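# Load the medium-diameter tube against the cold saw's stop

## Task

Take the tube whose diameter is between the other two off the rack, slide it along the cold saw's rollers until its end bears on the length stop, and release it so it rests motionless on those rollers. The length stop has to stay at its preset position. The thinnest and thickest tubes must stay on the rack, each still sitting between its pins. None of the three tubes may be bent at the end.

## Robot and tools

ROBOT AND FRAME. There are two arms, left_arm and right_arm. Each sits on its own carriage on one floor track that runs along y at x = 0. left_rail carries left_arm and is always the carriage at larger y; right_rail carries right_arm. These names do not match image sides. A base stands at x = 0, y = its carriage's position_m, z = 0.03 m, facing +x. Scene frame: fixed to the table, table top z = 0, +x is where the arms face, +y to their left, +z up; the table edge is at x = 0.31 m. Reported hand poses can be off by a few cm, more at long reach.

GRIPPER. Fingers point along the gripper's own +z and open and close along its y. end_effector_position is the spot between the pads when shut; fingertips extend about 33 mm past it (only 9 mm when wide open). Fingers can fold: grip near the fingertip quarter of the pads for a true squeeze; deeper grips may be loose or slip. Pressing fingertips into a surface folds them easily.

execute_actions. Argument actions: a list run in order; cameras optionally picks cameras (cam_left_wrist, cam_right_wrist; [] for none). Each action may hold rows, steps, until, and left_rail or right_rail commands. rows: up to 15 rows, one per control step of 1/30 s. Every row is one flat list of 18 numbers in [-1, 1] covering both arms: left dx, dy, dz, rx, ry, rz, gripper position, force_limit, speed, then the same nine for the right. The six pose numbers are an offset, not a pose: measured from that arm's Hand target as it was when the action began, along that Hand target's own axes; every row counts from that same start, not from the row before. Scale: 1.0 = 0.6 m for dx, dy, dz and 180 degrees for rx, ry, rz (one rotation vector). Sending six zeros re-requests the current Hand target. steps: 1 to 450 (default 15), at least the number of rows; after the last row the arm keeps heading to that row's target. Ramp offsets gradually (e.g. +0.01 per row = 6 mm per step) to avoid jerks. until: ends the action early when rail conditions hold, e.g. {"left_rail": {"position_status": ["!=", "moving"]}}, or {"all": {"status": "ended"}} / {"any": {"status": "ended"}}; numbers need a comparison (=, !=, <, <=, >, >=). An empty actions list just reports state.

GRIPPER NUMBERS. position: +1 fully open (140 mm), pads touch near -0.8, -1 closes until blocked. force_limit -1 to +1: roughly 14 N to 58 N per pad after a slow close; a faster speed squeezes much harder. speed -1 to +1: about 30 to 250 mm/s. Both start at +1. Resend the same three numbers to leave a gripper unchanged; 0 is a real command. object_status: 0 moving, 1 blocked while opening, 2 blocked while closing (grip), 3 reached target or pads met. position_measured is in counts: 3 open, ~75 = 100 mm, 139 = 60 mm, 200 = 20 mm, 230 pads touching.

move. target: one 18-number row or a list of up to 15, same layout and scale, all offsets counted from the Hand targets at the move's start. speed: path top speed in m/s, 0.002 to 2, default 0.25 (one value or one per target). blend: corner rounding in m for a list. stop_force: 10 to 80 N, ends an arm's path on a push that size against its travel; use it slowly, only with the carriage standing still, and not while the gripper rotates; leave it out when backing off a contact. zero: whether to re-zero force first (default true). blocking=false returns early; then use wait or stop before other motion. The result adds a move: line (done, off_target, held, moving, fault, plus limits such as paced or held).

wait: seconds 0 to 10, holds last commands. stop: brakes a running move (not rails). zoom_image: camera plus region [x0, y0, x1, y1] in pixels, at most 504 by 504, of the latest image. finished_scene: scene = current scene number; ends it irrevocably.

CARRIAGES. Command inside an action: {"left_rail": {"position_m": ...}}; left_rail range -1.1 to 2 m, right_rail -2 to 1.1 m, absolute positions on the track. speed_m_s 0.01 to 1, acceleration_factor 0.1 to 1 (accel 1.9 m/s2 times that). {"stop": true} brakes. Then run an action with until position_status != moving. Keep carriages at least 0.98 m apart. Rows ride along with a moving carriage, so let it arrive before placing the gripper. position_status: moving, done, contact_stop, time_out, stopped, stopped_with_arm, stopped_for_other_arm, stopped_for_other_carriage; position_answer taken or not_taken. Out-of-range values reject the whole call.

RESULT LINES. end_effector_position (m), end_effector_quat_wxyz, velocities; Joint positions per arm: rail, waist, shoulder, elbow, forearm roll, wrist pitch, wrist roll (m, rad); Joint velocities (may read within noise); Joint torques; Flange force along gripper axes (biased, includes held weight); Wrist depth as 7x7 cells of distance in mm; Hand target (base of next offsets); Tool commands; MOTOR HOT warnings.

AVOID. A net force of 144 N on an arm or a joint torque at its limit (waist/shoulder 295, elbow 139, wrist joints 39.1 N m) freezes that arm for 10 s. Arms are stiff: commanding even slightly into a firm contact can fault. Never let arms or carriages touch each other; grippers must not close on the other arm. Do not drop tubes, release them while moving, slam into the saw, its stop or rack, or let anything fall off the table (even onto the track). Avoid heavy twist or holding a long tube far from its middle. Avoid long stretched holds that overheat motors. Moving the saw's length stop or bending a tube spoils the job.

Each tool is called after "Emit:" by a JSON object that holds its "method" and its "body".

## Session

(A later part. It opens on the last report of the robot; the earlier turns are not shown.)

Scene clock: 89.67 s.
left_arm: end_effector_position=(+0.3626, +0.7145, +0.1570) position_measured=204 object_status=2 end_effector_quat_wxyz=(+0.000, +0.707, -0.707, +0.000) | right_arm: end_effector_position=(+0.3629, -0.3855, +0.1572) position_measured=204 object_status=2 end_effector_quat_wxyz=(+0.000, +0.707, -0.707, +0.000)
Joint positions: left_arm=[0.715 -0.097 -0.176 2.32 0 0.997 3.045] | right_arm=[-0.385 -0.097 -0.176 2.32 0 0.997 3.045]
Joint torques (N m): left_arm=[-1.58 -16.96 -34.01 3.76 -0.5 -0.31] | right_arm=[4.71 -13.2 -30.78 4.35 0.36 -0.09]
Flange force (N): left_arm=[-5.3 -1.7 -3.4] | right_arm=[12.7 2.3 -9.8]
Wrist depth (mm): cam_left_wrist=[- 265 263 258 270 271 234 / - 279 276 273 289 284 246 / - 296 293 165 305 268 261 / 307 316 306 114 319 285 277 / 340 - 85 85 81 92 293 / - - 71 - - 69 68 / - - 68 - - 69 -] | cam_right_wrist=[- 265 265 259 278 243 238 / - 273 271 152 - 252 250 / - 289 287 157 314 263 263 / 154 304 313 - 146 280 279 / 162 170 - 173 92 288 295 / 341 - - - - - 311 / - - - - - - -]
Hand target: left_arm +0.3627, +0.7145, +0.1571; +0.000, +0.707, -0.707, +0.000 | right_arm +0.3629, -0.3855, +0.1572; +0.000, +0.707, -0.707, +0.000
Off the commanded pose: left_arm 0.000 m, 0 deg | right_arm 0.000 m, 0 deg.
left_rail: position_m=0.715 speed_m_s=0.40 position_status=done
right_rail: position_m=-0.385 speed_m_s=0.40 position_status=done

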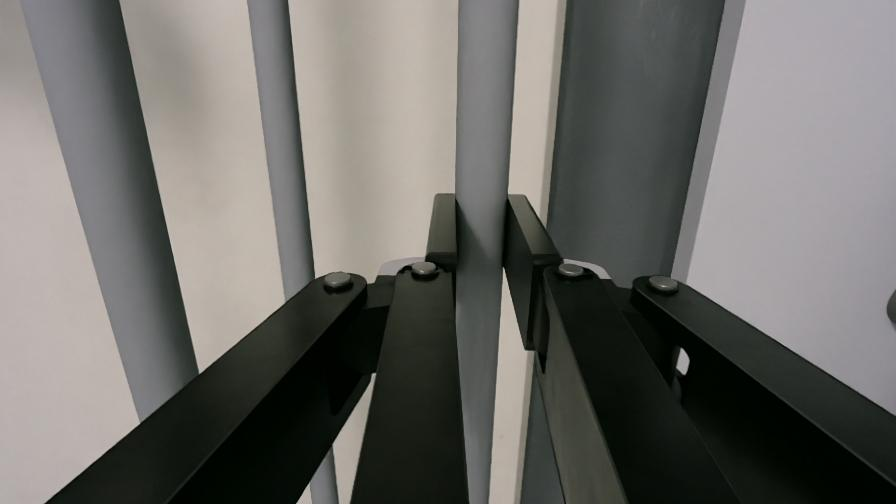

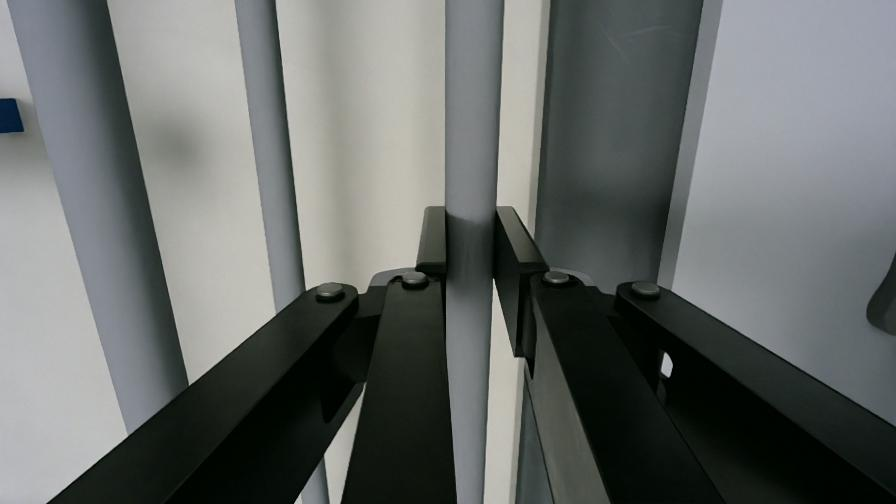

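Emit:
{"method": "move", "body": {"target": [[0,0,-0.03,0,0,0,-1,0,-1,0,0,-0.03,0,0,0,-1,0,-1],[0,0,-0.25,0,0,0,-1,0,-1,0,0,-0.25,0,0,0,-1,0,-1]], "blend": [0.01,0], "speed": [0.03,0.08]}}

Scene clock: 94.00 s.
left_arm: end_effector_position=(+0.3627, +0.7145, +0.3070) position_measured=204 object_status=2 end_effector_quat_wxyz=(+0.000, +0.707, -0.707, +0.000) | right_arm: end_effector_position=(+0.3629, -0.3855, +0.3071) position_measured=204 object_status=2 end_effector_quat_wxyz=(+0.000, +0.707, -0.707, +0.000)
Joint positions: left_arm=[0.715 -0.097 -0.297 2.113 0 1.325 3.045] | right_arm=[-0.385 -0.097 -0.296 2.112 0 1.325 3.045]
Joint torques (N m): left_arm=[-1.71 -13.5 -43.11 4.29 -0.37 -0.2] | right_arm=[3.88 -9.21 -40.53 4.88 0.26 -0.13]
Flange force (N): left_arm=[-5.3 -2.9 3.8] | right_arm=[10.3 3.0 -0.7]
Wrist depth (mm): cam_left_wrist=[405 404 400 138 409 371 364 / 432 426 421 146 433 391 364 / 456 450 449 154 456 415 356 / 487 472 485 109 436 441 408 / 521 505 85 80 81 91 337 / 540 - 71 - - 69 68 / - - 68 - - 69 -] | cam_right_wrist=[- 398 - - 379 375 369 / 412 431 - - 404 393 347 / - 441 298 164 424 415 320 / 463 - 461 157 439 437 345 / - - - - 91 453 326 / - - - - - - 292 / - - - - - - -]
Hand target: left_arm +0.3627, +0.7145, +0.3071; +0.000, +0.707, -0.707, +0.000 | right_arm +0.3629, -0.3855, +0.3072; +0.000, +0.707, -0.707, +0.000
Off the commanded pose: left_arm 0.000 m, 0 deg | right_arm 0.000 m, 0 deg.
left_rail: position_m=0.715 speed_m_s=0.40 position_status=done
right_rail: position_m=-0.385 speed_m_s=0.40 position_status=done
move: done; blend cut to 0.009 m at target 1

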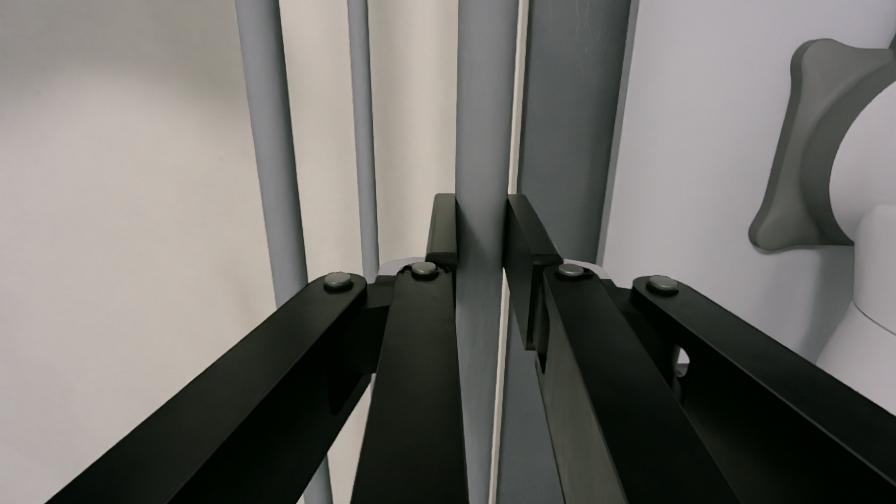

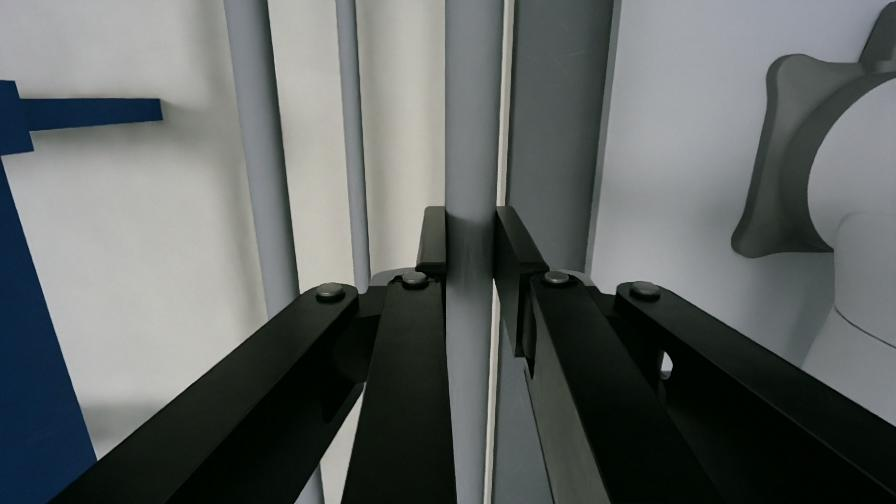

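Emit:
{"method": "move", "body": {"target": [[0,0,-0.1,0,0,0,-1,0,-1,0,0,-0.1,0,0,0,-1,0,-1],[0,-0.49,-0.1,0,0,0,-1,0,-1,0,-0.49,-0.1,0,0,0,-1,0,-1]], "blend": [0.02,0], "speed": 0.12}}

Scene clock: 100.50 s.
left_arm: end_effector_position=(+0.6566, +0.7145, +0.3671) position_measured=204 object_status=2 end_effector_quat_wxyz=(+0.000, +0.707, -0.707, +0.000) | right_arm: end_effector_position=(+0.6569, -0.3855, +0.3672) position_measured=204 object_status=2 end_effector_quat_wxyz=(+0.000, +0.707, -0.707, +0.000)
Joint positions: left_arm=[0.715 -0.053 0.17 1.57 0 1.402 3.088] | right_arm=[-0.385 -0.053 0.17 1.569 0 1.402 3.088]
Joint torques (N m): left_arm=[-7.42 -62.81 -44.43 1.16 -0.54 -0.25] | right_arm=[10.04 -57.2 -41.05 8.11 0.33 -0.14]
Flange force (N): left_arm=[-11.7 -1.2 3.9] | right_arm=[15.1 2.9 -0.9]
Wrist depth (mm): cam_left_wrist=[462 456 458 141 456 450 465 / 489 485 469 144 479 473 483 / - 513 511 155 508 495 514 / 546 542 540 110 526 530 527 / 600 574 85 80 81 92 551 / 1569 - 71 184 - 69 65 / - - 68 - - 69 -] | cam_right_wrist=[265 448 450 - 456 451 - / 207 228 219 194 471 - 468 / 264 238 498 204 488 347 475 / 280 335 - - - - 510 / 549 335 - - 91 89 532 / 1498 - - - - - - / - - - - - - -]
Hand target: left_arm +0.6567, +0.7145, +0.3671; +0.000, +0.707, -0.707, +0.000 | right_arm +0.6569, -0.3855, +0.3672; +0.000, +0.707, -0.707, +0.000
Off the commanded pose: left_arm 0.000 m, 0 deg | right_arm 0.000 m, 0 deg.
left_rail: position_m=0.715 speed_m_s=0.40 position_status=done
right_rail: position_m=-0.385 speed_m_s=0.40 position_status=done
move: done

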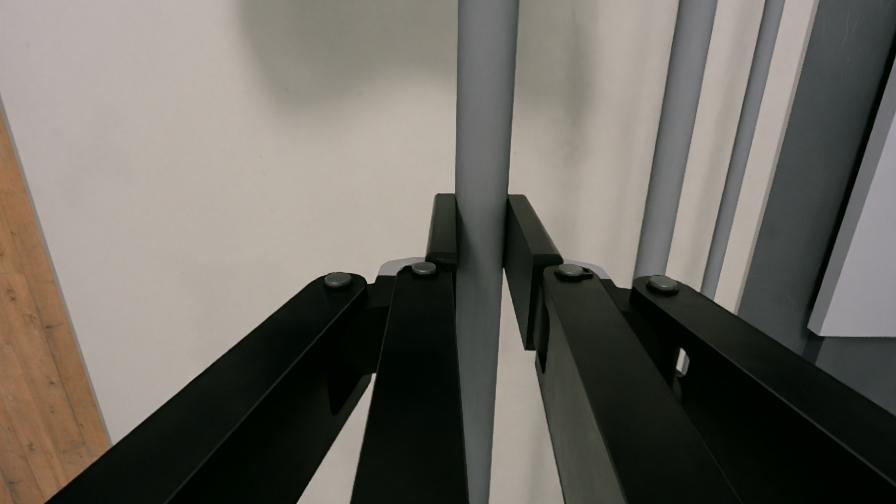

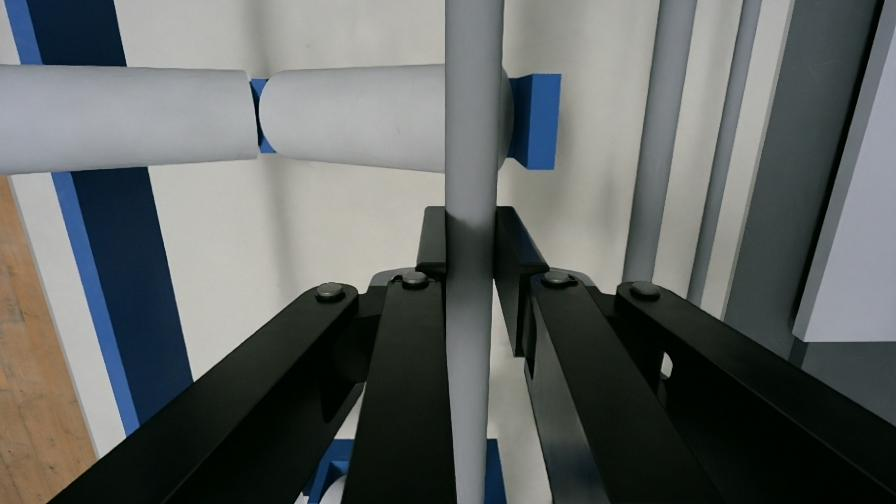

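Emit:
{"method": "execute_actions", "body": {"actions": [{"left_rail":{"position_m":0.805,"speed_m_s":0.08,"acceleration_factor":0.1},"right_rail":{"position_m":-0.295,"speed_m_s":0.08,"acceleration_factor":0.1},"steps":120,"until":{"all":{"status":"ended"}}}], "cameras": []}}

Emit:
{"method": "move", "body": {"target": [0,-0.143,0,0,0,0,-1,0,-1,0,-0.143,0,0,0,0,-1,0,-1], "speed": 0.08}}

Scene clock: 109.77 s.
left_arm: end_effector_position=(+0.6567, +0.8045, +0.3671) position_measured=204 object_status=2 end_effector_quat_wxyz=(+0.000, +0.707, -0.707, +0.000) | right_arm: end_effector_position=(+0.6569, -0.2955, +0.3672) position_measured=204 object_status=2 end_effector_quat_wxyz=(+0.000, +0.707, -0.707, +0.000)
Joint positions: left_arm=[0.805 -0.053 0.17 1.57 0 1.402 3.088] | right_arm=[-0.295 -0.053 0.17 1.569 0 1.402 3.088]
Joint torques (N m): left_arm=[-6.79 -62.06 -44.16 1.55 -0.52 -0.2] | right_arm=[9.32 -57.21 -41.2 7.72 0.34 -0.02]
Flange force (N): left_arm=[-10.6 -0.8 3.8] | right_arm=[14.0 3.5 -0.9]
Wrist depth (mm): cam_left_wrist=[461 458 456 141 462 451 463 / 489 486 482 472 480 480 492 / 516 514 513 155 509 521 513 / 559 545 540 110 127 536 525 / 1449 - 85 80 81 92 547 / 1599 - 71 - - 69 68 / - - 68 - - 69 -] | cam_right_wrist=[266 451 435 141 - - - / 265 456 479 149 474 361 491 / 280 484 485 - 500 356 471 / 296 335 - - 538 518 507 / 545 335 - - 91 89 527 / - - - - - - - / - - - - - - -]
Hand target: left_arm +0.6567, +0.8045, +0.3671; +0.000, +0.707, -0.707, +0.000 | right_arm +0.6569, -0.2955, +0.3672; +0.000, +0.707, -0.707, +0.000
Tool commands: left_gripper/position=-1.0 left_gripper/force_limit=+0.0 left_gripper/speed=-1.0 right_gripper/position=-1.0 right_gripper/force_limit=+0.0 right_gripper/speed=-1.0
Off the commanded pose: left_arm 0.000 m, 0 deg | right_arm 0.000 m, 0 deg.
left_rail: position_m=0.805 speed_m_s=0.08 position_status=done
right_rail: position_m=-0.295 speed_m_s=0.08 position_status=done
No camera images: "cameras" was empty.

Scene clock: 111.17 s.
left_arm: end_effector_position=(+0.7424, +0.8045, +0.3671) position_measured=204 object_status=2 end_effector_quat_wxyz=(+0.000, +0.707, -0.707, +0.000) | right_arm: end_effector_position=(+0.7427, -0.2955, +0.3672) position_measured=204 object_status=2 end_effector_quat_wxyz=(+0.000, +0.707, -0.707, +0.000)
Joint positions: left_arm=[0.805 -0.047 0.307 1.396 0 1.438 3.094] | right_arm=[-0.295 -0.047 0.308 1.395 0 1.439 3.094]
Joint torques (N m): left_arm=[-9.4 -77.06 -44.46 0.4 -0.5 -0.3] | right_arm=[12.31 -70.59 -41.2 8.95 0.39 -0.07]
Flange force (N): left_arm=[-13.1 -0.9 3.5] | right_arm=[16.4 4.2 -1.0]
Wrist depth (mm): cam_left_wrist=[462 459 461 141 456 452 458 / 498 486 481 474 479 484 469 / 1318 521 517 155 504 506 512 / 1408 546 538 110 133 538 548 / 1549 570 85 80 81 91 580 / 1579 - 71 - - 69 68 / - - 68 - - 69 -] | cam_right_wrist=[454 249 454 141 263 - 335 / 1044 270 - 149 - - - / 1227 273 505 165 - 502 532 / 1327 280 - - 299 - 573 / 1420 - - - 92 89 577 / 1480 - - - - - - / - - - - - - -]
Hand target: left_arm +0.7425, +0.8045, +0.3671; +0.000, +0.707, -0.707, +0.000 | right_arm +0.7427, -0.2955, +0.3672; +0.000, +0.707, -0.707, +0.000
Off the commanded pose: left_arm 0.000 m, 0 deg | right_arm 0.000 m, 0 deg.
left_rail: position_m=0.805 speed_m_s=0.08 position_status=done
right_rail: position_m=-0.295 speed_m_s=0.08 position_status=done
move: done

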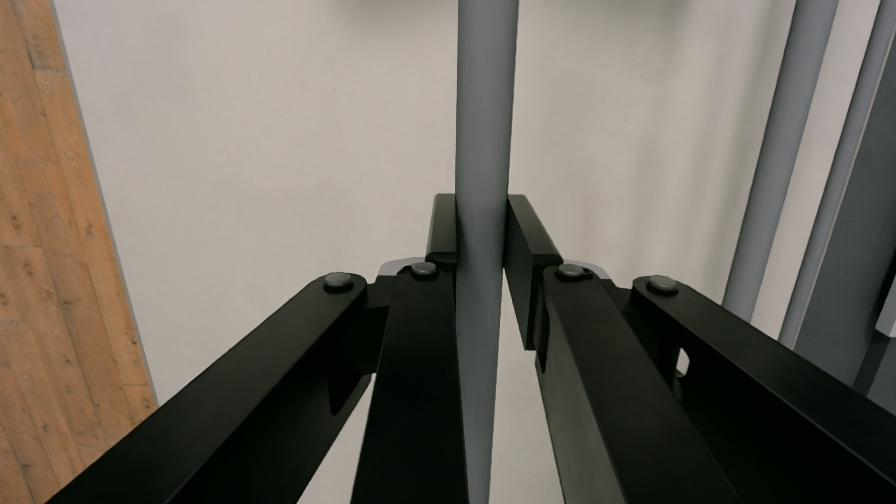

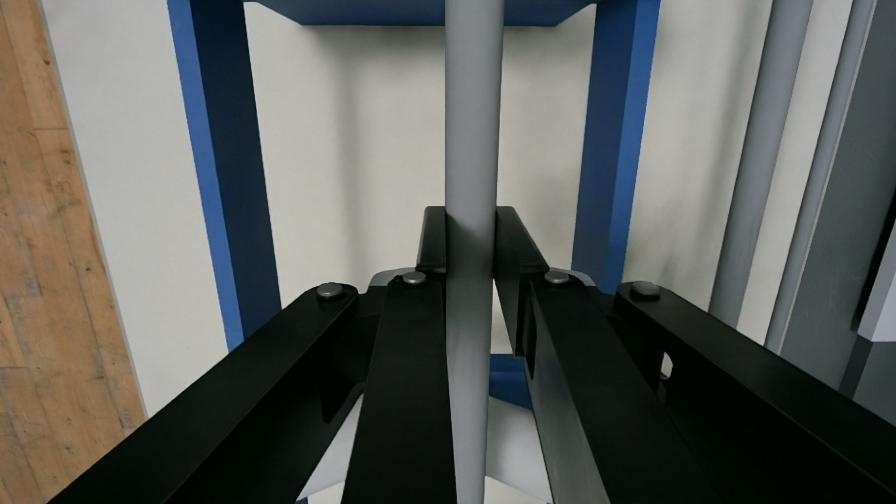

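Emit:
{"method": "execute_actions", "body": {"actions": [{"left_rail":{"position_m":0.735},"right_rail":{"position_m":-0.365},"steps":120,"until":{"all":{"status":"ended"}}}], "cameras": ["cam_right_wrist"]}}

Scene clock: 120.10 s.
left_arm: end_effector_position=(+0.7425, +0.7345, +0.3671) position_measured=204 object_status=2 end_effector_quat_wxyz=(+0.000, +0.707, -0.707, +0.000) | right_arm: end_effector_position=(+0.7427, -0.3655, +0.3672) position_measured=204 object_status=2 end_effector_quat_wxyz=(+0.000, +0.707, -0.707, +0.000)
Joint positions: left_arm=[0.735 -0.047 0.307 1.396 0 1.438 3.094] | right_arm=[-0.365 -0.047 0.308 1.395 0 1.439 3.094]
Joint torques (N m): left_arm=[-9.05 -76.93 -44.54 0.35 -0.57 -0.25] | right_arm=[12.56 -71.09 -41.28 9 0.38 -0.01]
Flange force (N): left_arm=[-12.6 -0.7 3.7] | right_arm=[17.0 3.3 -0.1]
Wrist depth (mm): cam_left_wrist=[463 458 459 141 455 453 455 / 496 486 486 474 477 478 478 / 1298 512 514 155 509 507 512 / 1400 546 536 159 527 524 542 / 1502 574 85 80 81 91 582 / 1620 - 71 - - 69 65 / - - 68 - - 69 -] | cam_right_wrist=[197 190 220 212 195 183 - / 190 192 220 213 204 192 - / 1240 272 488 158 299 - 506 / 1334 284 - - 342 534 552 / 1436 - - - 92 89 588 / - - - - - - - / - - - - - - -]
Hand target: left_arm +0.7425, +0.7345, +0.3671; +0.000, +0.707, -0.707, +0.000 | right_arm +0.7427, -0.3655, +0.3672; +0.000, +0.707, -0.707, +0.000
Tool commands: left_gripper/position=-1.0 left_gripper/force_limit=+0.0 left_gripper/speed=-1.0 right_gripper/position=-1.0 right_gripper/force_limit=+0.0 right_gripper/speed=-1.0
Off the commanded pose: left_arm 0.000 m, 0 deg | right_arm 0.000 m, 0 deg.
left_rail: position_m=0.735 speed_m_s=0.08 position_status=done
right_rail: position_m=-0.365 speed_m_s=0.08 position_status=done
Images, in order (width x height): cam_right_wrist 896x504.

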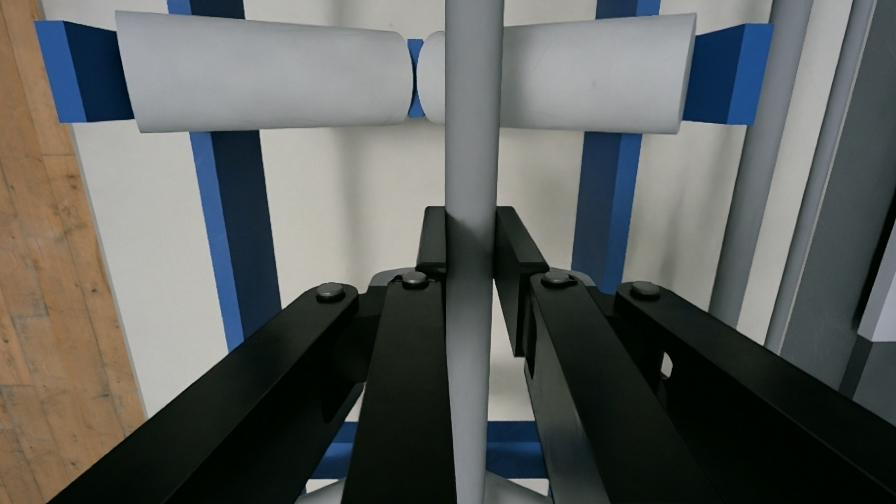

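Emit:
{"method": "move", "body": {"target": [0,-0.0375,0,0,0,0,-1,0,-1,0,-0.0375,0,0,0,0,-1,0,-1], "speed": 0.05, "cameras": ["cam_right_wrist"]}}

Scene clock: 127.50 s.
left_arm: end_effector_position=(+0.7650, +0.7345, +0.3671) position_measured=204 object_status=2 end_effector_quat_wxyz=(+0.000, +0.707, -0.707, +0.000) | right_arm: end_effector_position=(+0.7652, -0.3655, +0.3672) position_measured=204 object_status=2 end_effector_quat_wxyz=(+0.000, +0.707, -0.707, +0.000)
Joint positions: left_arm=[0.735 -0.046 0.344 1.346 0 1.451 3.096] | right_arm=[-0.365 -0.046 0.344 1.345 0 1.452 3.096]
Joint torques (N m): left_arm=[-10.04 -80.32 -44.3 0.23 -0.5 -0.2] | right_arm=[13.21 -75.1 -41.4 9.08 0.28 -0.01]
Flange force (N): left_arm=[-13.4 -0.9 3.6] | right_arm=[17.6 2.9 -0.6]
Wrist depth (mm): cam_left_wrist=[1164 461 456 141 456 452 454 / 1192 483 485 471 478 479 478 / 1332 514 511 155 508 502 502 / 1400 545 534 110 127 540 547 / 1502 - 85 80 81 80 579 / - - 71 - - 69 68 / - - 68 - - 69 -] | cam_right_wrist=[1131 188 202 224 214 188 180 / 1191 190 209 227 215 194 480 / 1285 490 273 156 - 493 362 / 1320 550 302 158 297 379 - / 1403 548 - - 91 89 536 / 1454 - - - - - - / - - - - - - -]
Hand target: left_arm +0.7650, +0.7345, +0.3671; +0.000, +0.707, -0.707, +0.000 | right_arm +0.7652, -0.3655, +0.3672; +0.000, +0.707, -0.707, +0.000
Off the commanded pose: left_arm 0.000 m, 0 deg | right_arm 0.000 m, 0 deg.
left_rail: position_m=0.735 speed_m_s=0.08 position_status=done
right_rail: position_m=-0.365 speed_m_s=0.08 position_status=done
move: done
Images, in order (width x height): cam_right_wrist 896x504.

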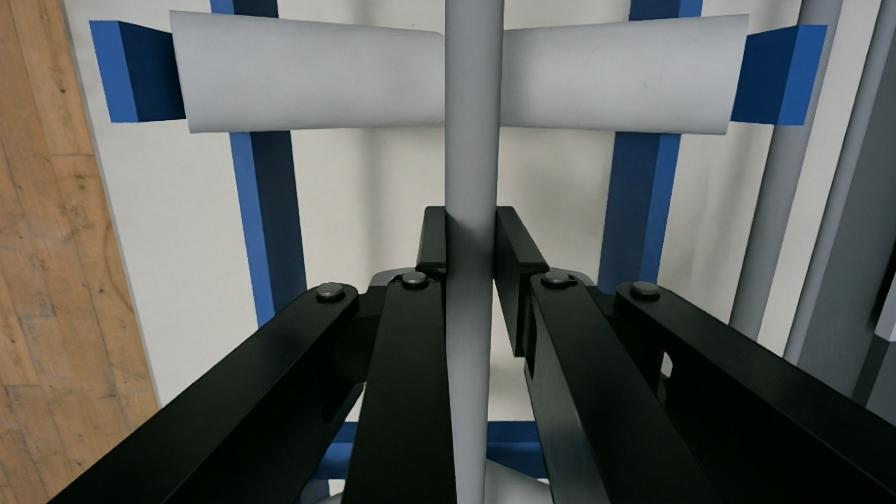

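Emit:
{"method": "move", "body": {"target": [0,-0.006,0,0,0,0,-1,0,-1,0,-0.006,0,0,0,0,-1,0,-1], "speed": 0.03, "cameras": []}}

Emit:
{"method": "execute_actions", "body": {"actions": [{"left_rail":{"position_m":0.805},"right_rail":{"position_m":-0.295},"steps":120,"until":{"all":{"status":"ended"}}}], "cameras": []}}

Emit:
{"method": "move", "body": {"target": [0,0,0.08,0,0,0,-1,0,-1,0,0,0.08,0,0,0,-1,0,-1], "speed": 0.06}}

Scene clock: 136.87 s.
left_arm: end_effector_position=(+0.7686, +0.7345, +0.3671) position_measured=204 object_status=2 end_effector_quat_wxyz=(+0.000, +0.707, -0.707, +0.000) | right_arm: end_effector_position=(+0.7688, -0.3655, +0.3672) position_measured=204 object_status=2 end_effector_quat_wxyz=(+0.000, +0.707, -0.707, +0.000)
Joint positions: left_arm=[0.735 -0.046 0.35 1.338 0 1.454 3.096] | right_arm=[-0.365 -0.046 0.35 1.337 0 1.454 3.096]
Joint torques (N m): left_arm=[-10.16 -81.47 -44.6 0.18 -0.54 -0.26] | right_arm=[13.17 -75.56 -41.19 9.14 0.38 -0.02]
Flange force (N): left_arm=[-13.6 -1.2 4.0] | right_arm=[17.0 3.0 -0.7]
Wrist depth (mm): cam_left_wrist=[1169 459 452 142 456 450 454 / 1215 485 479 474 479 470 465 / 1325 514 513 157 510 507 509 / 1416 546 544 131 133 520 545 / - 567 85 90 81 80 575 / - - 71 - - 69 65 / - - 68 - - 69 -] | cam_right_wrist=[1071 184 200 221 208 191 196 / 1174 190 211 216 216 193 352 / 1265 - 332 159 - 511 498 / 1342 525 331 161 304 526 - / 1412 - - - 92 94 - / - - - - - - - / - - - - - - -]
Hand target: left_arm +0.7686, +0.7345, +0.3671; +0.000, +0.707, -0.707, +0.000 | right_arm +0.7688, -0.3655, +0.3672; +0.000, +0.707, -0.707, +0.000
Off the commanded pose: left_arm 0.000 m, 0 deg | right_arm 0.000 m, 0 deg.
left_rail: position_m=0.735 speed_m_s=0.08 position_status=done
right_rail: position_m=-0.365 speed_m_s=0.08 position_status=done
move: done
No camera images: "cameras" was empty.

Scene clock: 138.37 s.
left_arm: end_effector_position=(+0.7686, +0.8045, +0.3671) position_measured=204 object_status=2 end_effector_quat_wxyz=(+0.000, +0.707, -0.707, +0.000) | right_arm: end_effector_position=(+0.7688, -0.2955, +0.3672) position_measured=204 object_status=2 end_effector_quat_wxyz=(+0.000, +0.707, -0.707, +0.000)
Joint positions: left_arm=[0.805 -0.046 0.35 1.338 0 1.454 3.096] | right_arm=[-0.295 -0.046 0.35 1.337 0 1.454 3.096]
Joint torques (N m): left_arm=[-9.85 -81.08 -44.42 0.26 -0.56 -0.2] | right_arm=[13 -75.51 -41.47 9.08 0.39 0]
Flange force (N): left_arm=[-13.2 -0.7 3.4] | right_arm=[16.9 3.5 -0.4]
Wrist depth (mm): cam_left_wrist=[1147 459 454 141 456 452 447 / 1227 487 483 471 483 480 471 / 1318 513 515 155 507 508 500 / 1400 548 540 109 530 528 546 / 1424 568 85 80 81 91 570 / - - 71 - - 69 65 / - - 68 - - 69 -] | cam_right_wrist=[1120 239 355 140 438 - - / 1174 467 290 - 489 479 486 / 1246 263 486 156 502 513 - / 1320 546 297 160 302 380 - / 1428 - - 172 91 89 549 / 1498 - - - - - - / - - - - - - -]
Hand target: left_arm +0.7686, +0.8045, +0.3671; +0.000, +0.707, -0.707, +0.000 | right_arm +0.7688, -0.2955, +0.3672; +0.000, +0.707, -0.707, +0.000
Tool commands: left_gripper/position=-1.0 left_gripper/force_limit=+0.0 left_gripper/speed=-1.0 right_gripper/position=-1.0 right_gripper/force_limit=+0.0 right_gripper/speed=-1.0
Off the commanded pose: left_arm 0.000 m, 0 deg | right_arm 0.000 m, 0 deg.
left_rail: position_m=0.805 speed_m_s=0.08 position_status=done
right_rail: position_m=-0.295 speed_m_s=0.08 position_status=done
No camera images: "cameras" was empty.

Scene clock: 139.43 s.
left_arm: end_effector_position=(+0.7686, +0.8045, +0.3190) position_measured=204 object_status=2 end_effector_quat_wxyz=(+0.000, +0.707, -0.707, +0.000) | right_arm: end_effector_position=(+0.7688, -0.2955, +0.3191) position_measured=204 object_status=2 end_effector_quat_wxyz=(+0.000, +0.707, -0.707, +0.000)
Joint positions: left_arm=[0.805 -0.046 0.363 1.408 0 1.372 3.096] | right_arm=[-0.295 -0.046 0.363 1.407 0 1.372 3.096]
Joint torques (N m): left_arm=[-9.42 -81.98 -44.21 0.36 -0.54 -0.31] | right_arm=[12.88 -76.31 -41.1 8.86 0.33 -0.07]
Flange force (N): left_arm=[-12.6 -0.3 4.0] | right_arm=[16.6 3.5 -0.2]
Wrist depth (mm): cam_left_wrist=[417 413 414 141 398 411 408 / 442 434 435 436 436 430 433 / 475 463 479 152 457 456 453 / 1362 495 483 109 474 485 486 / 1424 517 85 80 81 92 366 / 1530 - 71 - - 69 68 / - - 68 - - 69 -] | cam_right_wrist=[- 200 406 140 414 216 292 / 435 218 - - 431 217 308 / 1259 219 451 164 456 253 456 / 1252 238 472 - 476 253 334 / 1357 - - 172 91 93 - / 1420 - - - - - - / - - - - - - -]
Hand target: left_arm +0.7686, +0.8045, +0.3191; +0.000, +0.707, -0.707, +0.000 | right_arm +0.7688, -0.2955, +0.3192; +0.000, +0.707, -0.707, +0.000
Off the commanded pose: left_arm 0.000 m, 0 deg | right_arm 0.000 m, 0 deg.
left_rail: position_m=0.805 speed_m_s=0.08 position_status=done
right_rail: position_m=-0.295 speed_m_s=0.08 position_status=done
move: done

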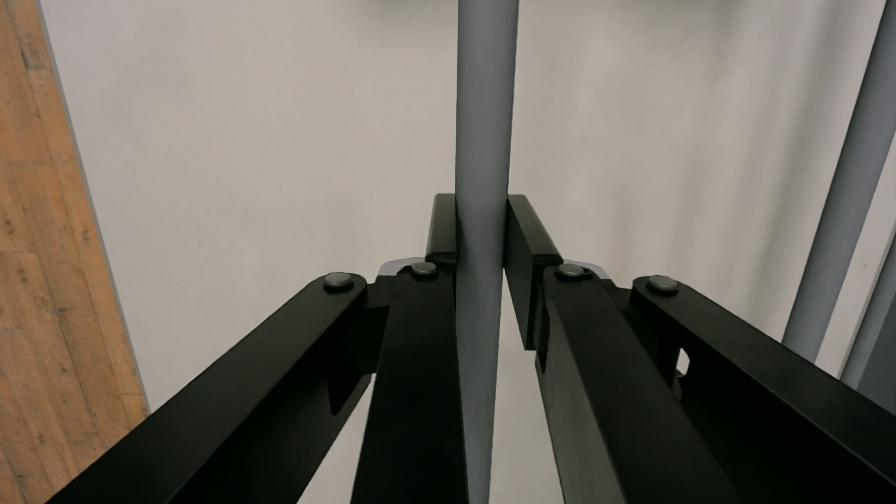

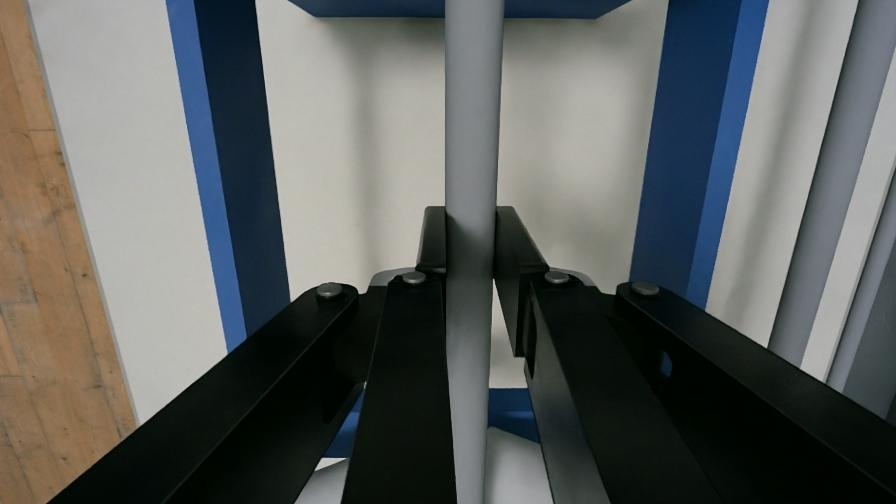

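Emit:
{"method": "move", "body": {"target": [0,0,0.017,0,0,0,-1,0,-1,0,0,0.017,0,0,0,-1,0,-1], "speed": 0.03, "cameras": []}}

Emit:
{"method": "move", "body": {"target": [0,0,0.01,0,0,0,-1,0,-1,0,0,0.01,0,0,0,-1,0,-1], "speed": 0.03, "cameras": []}}

Emit:
{"method": "move", "body": {"target": [0,0,0.01,0,0,0,-1,0,-1,0,0,0.01,0,0,0,-1,0,-1], "speed": 0.03, "cameras": ["cam_right_wrist"]}}

Scene clock: 142.87 s.
left_arm: end_effector_position=(+0.7686, +0.8045, +0.3088) position_measured=204 object_status=2 end_effector_quat_wxyz=(+0.000, +0.707, -0.707, +0.000) | right_arm: end_effector_position=(+0.7688, -0.2955, +0.3089) position_measured=204 object_status=2 end_effector_quat_wxyz=(+0.000, +0.707, -0.707, +0.000)
Joint positions: left_arm=[0.805 -0.046 0.366 1.421 0 1.354 3.096] | right_arm=[-0.295 -0.046 0.366 1.421 0 1.355 3.096]
Joint torques (N m): left_arm=[-9.36 -82.24 -43.63 0.33 -0.56 -0.24] | right_arm=[12.7 -76.11 -40.44 8.82 0.4 -0.03]
Flange force (N): left_arm=[-12.4 -1.8 3.8] | right_arm=[16.6 3.4 -1.0]
Wrist depth (mm): cam_left_wrist=[402 404 404 140 399 400 397 / 433 427 427 149 426 421 421 / 465 456 453 157 447 446 - / 1340 480 475 157 464 472 480 / 1433 505 85 80 81 91 357 / 1539 - 71 - - 69 69 / - - 68 - - 69 -] | cam_right_wrist=[398 200 402 141 408 - 388 / 419 200 417 151 422 201 417 / 446 218 443 438 447 207 443 / 1252 241 459 - 464 233 - / 1327 478 - - 90 95 - / 1403 - - - - - - / - - - - - - -]
Hand target: left_arm +0.7686, +0.8045, +0.3089; +0.000, +0.707, -0.707, +0.000 | right_arm +0.7688, -0.2955, +0.3090; +0.000, +0.707, -0.707, +0.000
Off the commanded pose: left_arm 0.000 m, 0 deg | right_arm 0.000 m, 0 deg.
left_rail: position_m=0.805 speed_m_s=0.08 position_status=done
right_rail: position_m=-0.295 speed_m_s=0.08 position_status=done
move: done
No camera images: "cameras" was empty.

Scene clock: 143.57 s.
left_arm: end_effector_position=(+0.7686, +0.8045, +0.3028) position_measured=204 object_status=2 end_effector_quat_wxyz=(+0.000, +0.707, -0.707, +0.000) | right_arm: end_effector_position=(+0.7688, -0.2955, +0.3030) position_measured=204 object_status=2 end_effector_quat_wxyz=(+0.000, +0.707, -0.707, +0.000)
Joint positions: left_arm=[0.805 -0.046 0.368 1.429 0 1.344 3.096] | right_arm=[-0.295 -0.046 0.368 1.429 0 1.345 3.096]
Joint torques (N m): left_arm=[-9.45 -81.96 -43.41 0.31 -0.51 -0.26] | right_arm=[12.46 -76.3 -40.51 8.87 0.38 -0.11]
Flange force (N): left_arm=[-12.6 -1.2 3.5] | right_arm=[16.0 3.2 -1.0]
Wrist depth (mm): cam_left_wrist=[400 398 398 141 397 393 393 / 423 421 421 149 417 419 413 / 458 446 454 157 441 442 439 / 1304 474 465 110 457 468 456 / 1424 - 85 80 81 92 347 / 1511 - 71 - - 69 69 / - - 68 - - 69 -] | cam_right_wrist=[402 186 404 143 398 217 398 / 415 217 421 147 - 216 286 / 439 201 436 425 - 216 305 / 1252 239 453 161 - 233 320 / 1342 477 - - 92 217 485 / - - - - - - - / - - - - - - -]
Hand target: left_arm +0.7686, +0.8045, +0.3029; +0.000, +0.707, -0.707, +0.000 | right_arm +0.7688, -0.2955, +0.3030; +0.000, +0.707, -0.707, +0.000
Off the commanded pose: left_arm 0.000 m, 0 deg | right_arm 0.000 m, 0 deg.
left_rail: position_m=0.805 speed_m_s=0.08 position_status=done
right_rail: position_m=-0.295 speed_m_s=0.08 position_status=done
move: done
No camera images: "cameras" was empty.

Scene clock: 144.27 s.
left_arm: end_effector_position=(+0.7686, +0.8045, +0.2968) position_measured=204 object_status=2 end_effector_quat_wxyz=(+0.000, +0.707, -0.707, +0.000) | right_arm: end_effector_position=(+0.7688, -0.2955, +0.2970) position_measured=204 object_status=2 end_effector_quat_wxyz=(+0.000, +0.707, -0.707, +0.000)
Joint positions: left_arm=[0.805 -0.046 0.37 1.437 0 1.334 3.096] | right_arm=[-0.295 -0.046 0.371 1.437 0 1.334 3.096]
Joint torques (N m): left_arm=[-10 -82.42 -43.74 0.29 -0.56 -0.24] | right_arm=[12.97 -75.56 -40.22 8.84 0.37 -0.06]
Flange force (N): left_arm=[-13.3 -0.8 4.0] | right_arm=[16.9 4.2 -1.4]
Wrist depth (mm): cam_left_wrist=[397 393 392 141 390 390 390 / 422 417 413 404 412 410 409 / 446 439 441 157 438 436 430 / 1291 460 461 132 449 462 455 / 1400 - 85 80 81 92 474 / - - 71 - - 69 68 / - - 68 - - 69 -] | cam_right_wrist=[- 186 393 143 394 202 - / 410 201 413 148 410 202 276 / 432 201 - 155 432 217 439 / 1240 239 - 160 451 - - / 1306 - - - 92 95 489 / 1388 - - - - - 514 / - - - - - - -]
Hand target: left_arm +0.7686, +0.8045, +0.2969; +0.000, +0.707, -0.707, +0.000 | right_arm +0.7688, -0.2955, +0.2970; +0.000, +0.707, -0.707, +0.000
Off the commanded pose: left_arm 0.000 m, 0 deg | right_arm 0.000 m, 0 deg.
left_rail: position_m=0.805 speed_m_s=0.08 position_status=done
right_rail: position_m=-0.295 speed_m_s=0.08 position_status=done
move: done
Images, in order (width x height): cam_right_wrist 896x504.

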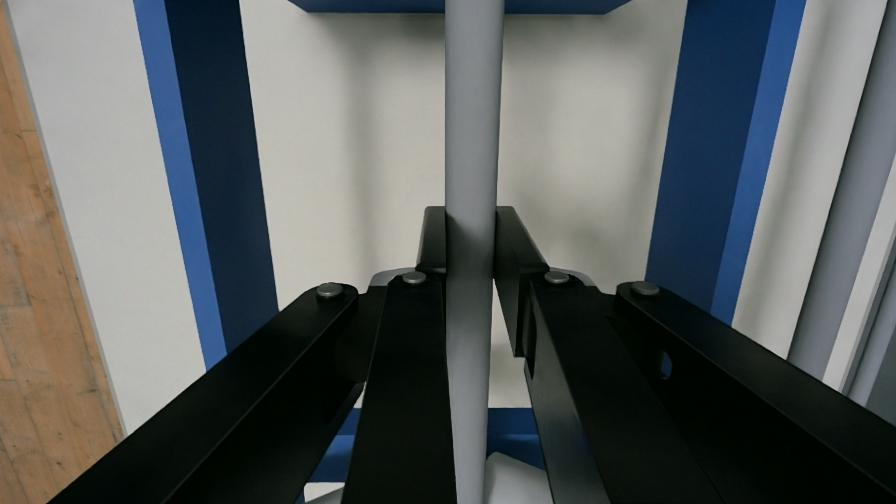

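Emit:
{"method": "move", "body": {"target": [0,0,0.01,0,0,0,-1,0,-1,0,0,0.01,0,0,0,-1,0,-1], "speed": 0.03, "cameras": []}}

Emit:
{"method": "move", "body": {"target": [0,0,0.01,0,0,0,-1,0,-1,0,0,0.01,0,0,0,-1,0,-1], "speed": 0.03, "cameras": []}}

Emit:
{"method": "move", "body": {"target": [0,0,0.007,0,0,0,-1,0,-1,0,0,0.007,0,0,0,-1,0,-1], "speed": 0.03, "cameras": []}}

Scene clock: 156.50 s.
left_arm: end_effector_position=(+0.7686, +0.8045, +0.2909) position_measured=204 object_status=2 end_effector_quat_wxyz=(+0.000, +0.707, -0.707, +0.000) | right_arm: end_effector_position=(+0.7688, -0.2955, +0.2910) position_measured=204 object_status=2 end_effector_quat_wxyz=(+0.000, +0.707, -0.707, +0.000)
Joint positions: left_arm=[0.805 -0.046 0.373 1.445 0 1.324 3.096] | right_arm=[-0.295 -0.046 0.373 1.444 0 1.324 3.096]
Joint torques (N m): left_arm=[-9.72 -82.34 -43.57 0.28 -0.52 -0.25] | right_arm=[13.12 -76.7 -40.38 8.83 0.36 -0.09]
Flange force (N): left_arm=[-13.0 -0.6 3.8] | right_arm=[16.8 3.3 -0.6]
Wrist depth (mm): cam_left_wrist=[390 388 388 142 381 384 381 / 410 409 408 402 410 403 402 / 440 434 432 157 429 424 427 / 1318 461 455 115 446 455 439 / 1400 493 85 80 81 92 472 / 1475 - 71 - - 69 69 / - - 68 - - 69 -] | cam_right_wrist=[- 186 - 382 384 201 383 / 404 200 398 - 389 202 397 / 428 200 - 156 - 202 - / 446 201 447 158 447 217 448 / - - - - 92 95 471 / - - - - - - - / - - - - - - -]
Hand target: left_arm +0.7686, +0.8045, +0.2909; +0.000, +0.707, -0.707, +0.000 | right_arm +0.7688, -0.2955, +0.2910; +0.000, +0.707, -0.707, +0.000
Off the commanded pose: left_arm 0.000 m, 0 deg | right_arm 0.000 m, 0 deg.
left_rail: position_m=0.805 speed_m_s=0.08 position_status=done
right_rail: position_m=-0.295 speed_m_s=0.08 position_status=done
move: done
No camera images: "cameras" was empty.

Scene clock: 157.20 s.
left_arm: end_effector_position=(+0.7686, +0.8045, +0.2849) position_measured=204 object_status=2 end_effector_quat_wxyz=(+0.000, +0.707, -0.707, +0.000) | right_arm: end_effector_position=(+0.7688, -0.2955, +0.2851) position_measured=204 object_status=2 end_effector_quat_wxyz=(+0.000, +0.707, -0.707, +0.000)
Joint positions: left_arm=[0.805 -0.046 0.375 1.453 0 1.314 3.096] | right_arm=[-0.295 -0.046 0.375 1.452 0 1.314 3.096]
Joint torques (N m): left_arm=[-9.24 -75.71 -39.06 0.51 -0.61 -0.2] | right_arm=[12.91 -48.11 -23.57 8.8 -2.45 -0.12]
Flange force (N): left_arm=[-12.3 0.2 -4.9] | right_arm=[16.8 9.1 -38.3]
Wrist depth (mm): cam_left_wrist=[387 378 380 141 379 377 375 / 404 406 403 149 393 402 396 / 435 414 430 157 424 423 407 / 470 452 452 160 133 448 440 / 485 481 85 80 81 92 463 / 1475 - 71 184 - 69 69 / - - 68 - - 69 -] | cam_right_wrist=[377 186 375 141 380 201 168 / - 186 398 397 - 202 174 / 417 201 420 154 - 202 279 / 1191 219 439 159 433 217 - / 1272 457 - - 94 196 316 / 1395 - - - - - 350 / - - - - - - -]
Hand target: left_arm +0.7686, +0.8045, +0.2849; +0.000, +0.707, -0.707, +0.000 | right_arm +0.7688, -0.2955, +0.2850; +0.000, +0.707, -0.707, +0.000
Off the commanded pose: left_arm 0.000 m, 0 deg | right_arm 0.000 m, 0 deg.
left_rail: position_m=0.805 speed_m_s=0.08 position_status=done
right_rail: position_m=-0.295 speed_m_s=0.08 position_status=done
move: done
No camera images: "cameras" was empty.

Scene clock: 157.90 s.
left_arm: end_effector_position=(+0.7686, +0.8045, +0.2807) position_measured=204 object_status=2 end_effector_quat_wxyz=(+0.000, +0.707, -0.707, +0.000) | right_arm: end_effector_position=(+0.7688, -0.2955, +0.2807) position_measured=204 object_status=2 end_effector_quat_wxyz=(+0.000, +0.707, -0.707, +0.000)
Joint positions: left_arm=[0.805 -0.046 0.377 1.458 0 1.307 3.096] | right_arm=[-0.295 -0.046 0.377 1.457 0 1.307 3.096]
Joint torques (N m): left_arm=[-3.32 -58.04 -33.21 3.63 -5.16 -0.44] | right_arm=[5.07 -45.82 -33.23 5.95 -9.64 -0.06]
Flange force (N): left_arm=[-4.9 12.7 -27.1] | right_arm=[6.7 29.2 -39.3]
Wrist depth (mm): cam_left_wrist=[380 378 378 138 382 376 372 / 402 401 401 148 396 395 395 / 431 423 421 156 419 419 414 / 466 450 442 109 433 443 443 / 1362 475 85 80 81 91 457 / 1484 - 71 - - 69 68 / - - 68 - - 69 -] | cam_right_wrist=[- 186 376 137 - 201 167 / 387 187 393 148 391 215 269 / 413 187 417 153 410 - 280 / - 202 438 157 435 216 286 / 1313 193 - - 94 95 479 / 1372 - - 177 - - - / - - - - - - -]
Hand target: left_arm +0.7686, +0.8045, +0.2807; +0.000, +0.707, -0.707, +0.000 | right_arm +0.7688, -0.2955, +0.2808; +0.000, +0.707, -0.707, +0.000
Off the commanded pose: left_arm 0.000 m, 0 deg | right_arm 0.000 m, 0 deg.
left_rail: position_m=0.805 speed_m_s=0.08 position_status=done
right_rail: position_m=-0.295 speed_m_s=0.08 position_status=done
move: done
No camera images: "cameras" was empty.

Emit:
{"method": "move", "body": {"target": [0,0.003,-0.009,0,0,0,-1,0,-1,0,0.003,-0.009,0,0,0,-1,0,-1], "speed": 0.03, "cameras": []}}

Scene clock: 161.10 s.
left_arm: end_effector_position=(+0.7668, +0.8045, +0.2860) position_measured=204 object_status=2 end_effector_quat_wxyz=(+0.000, +0.707, -0.707, +0.000) | right_arm: end_effector_position=(+0.7670, -0.2955, +0.2861) position_measured=204 object_status=2 end_effector_quat_wxyz=(+0.000, +0.707, -0.707, +0.000)
Joint positions: left_arm=[0.805 -0.046 0.372 1.455 0 1.315 3.096] | right_arm=[-0.295 -0.046 0.372 1.454 0 1.315 3.096]
Joint torques (N m): left_arm=[-5.19 -82.52 -43.12 2.62 -0.34 -0.22] | right_arm=[7.84 -76.29 -40.49 6.55 0.16 0.01]
Flange force (N): left_arm=[-7.1 -1.3 3.8] | right_arm=[10.2 3.7 -1.1]
Wrist depth (mm): cam_left_wrist=[384 383 382 138 380 380 378 / 406 405 402 147 402 402 398 / 438 429 425 156 425 424 424 / 1245 457 448 110 438 450 439 / 1400 482 85 80 81 91 462 / 1493 - 71 - - 69 69 / - - 68 - - 69 -] | cam_right_wrist=[- 189 388 136 377 213 166 / - 189 391 147 400 214 266 / 420 205 412 164 420 199 284 / 1203 223 447 156 443 214 442 / 1209 244 - - 92 197 471 / - - - 177 - - - / - - - - - - -]
Hand target: left_arm +0.7668, +0.8045, +0.2861; +0.000, +0.707, -0.707, +0.000 | right_arm +0.7670, -0.2955, +0.2862; +0.000, +0.707, -0.707, +0.000
Off the commanded pose: left_arm 0.000 m, 0 deg | right_arm 0.000 m, 0 deg.
left_rail: position_m=0.805 speed_m_s=0.08 position_status=done
right_rail: position_m=-0.295 speed_m_s=0.08 position_status=done
move: done
No camera images: "cameras" was empty.

Emit:
{"method": "execute_actions", "body": {"actions": [{"rows":[[0,0,0.001,0,0,0,-1,0,-1,0,0,0.001,0,0,0,-1,0,-1]],"steps":20},{"rows":[[0,0,0,0,0,0,-1,0,-1,0,0,0,0,0,0,-0.34,0,-1]],"steps":45}]}}

Scene clock: 166.07 s.
left_arm: end_effector_position=(+0.7668, +0.8045, +0.2855) position_measured=204 object_status=2 end_effector_quat_wxyz=(+0.000, +0.707, -0.707, +0.000) | right_arm: end_effector_position=(+0.7670, -0.2955, +0.2856) position_measured=172 object_status=3 end_effector_quat_wxyz=(+0.000, +0.707, -0.707, +0.000)
Joint positions: left_arm=[0.805 -0.046 0.372 1.456 0 1.314 3.096] | right_arm=[-0.295 -0.046 0.372 1.455 0 1.314 3.096]
Joint torques (N m): left_arm=[-1.6 -84.4 -44.39 4.22 -0.18 -0.16] | right_arm=[3.73 -72.1 -37.7 4.95 0.14 0.04]
Flange force (N): left_arm=[-2.3 -1.1 6.4] | right_arm=[4.9 3.8 -6.4]
Flange force at the end of the 1st action (N): left_arm=[-5.5 -1.2 4.0] | right_arm=[9.3 2.9 -1.2]
Wrist depth (mm): cam_left_wrist=[385 383 382 139 381 379 376 / 406 404 404 148 401 400 398 / 430 430 427 154 423 422 420 / 462 453 453 115 438 448 447 / 1385 476 85 80 81 91 466 / - - 71 - - 69 69 / - - 68 - - 69 -] | cam_right_wrist=[- 188 367 139 384 199 165 / 400 189 - 147 395 213 265 / 417 190 - 154 419 199 279 / 447 205 - 160 435 199 448 / 1306 - - - 113 95 330 / - - - 185 - - - / - - - 237 - - -]
Hand target: left_arm +0.7668, +0.8045, +0.2855; +0.000, +0.707, -0.707, +0.000 | right_arm +0.7670, -0.2955, +0.2856; +0.000, +0.707, -0.707, +0.000
Off the commanded pose: left_arm 0.000 m, 0 deg | right_arm 0.000 m, 0 deg.
left_rail: position_m=0.805 speed_m_s=0.08 position_status=done
right_rail: position_m=-0.295 speed_m_s=0.08 position_status=done

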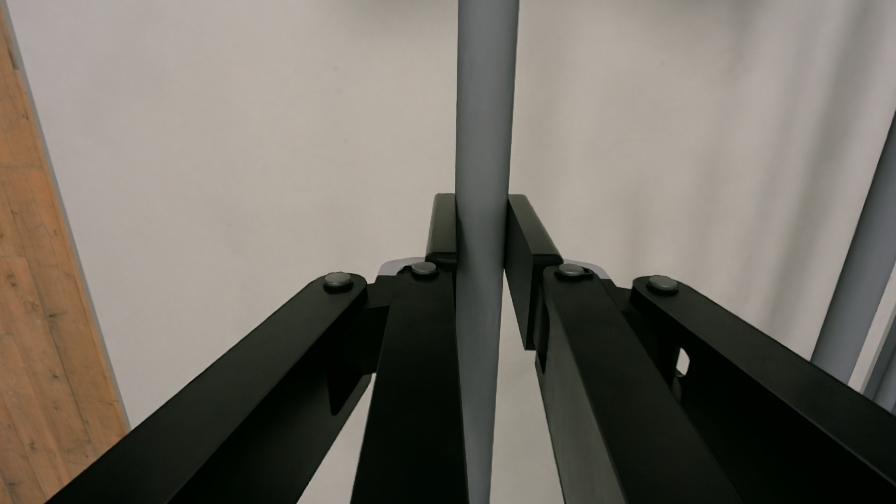

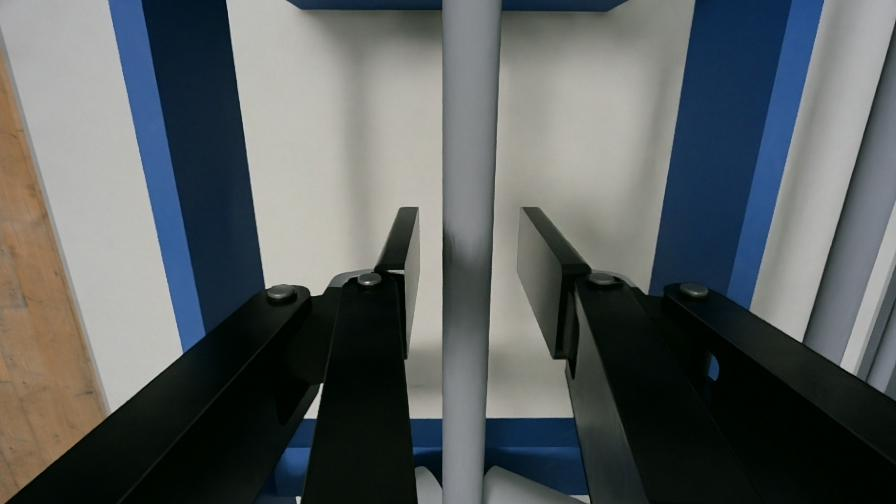

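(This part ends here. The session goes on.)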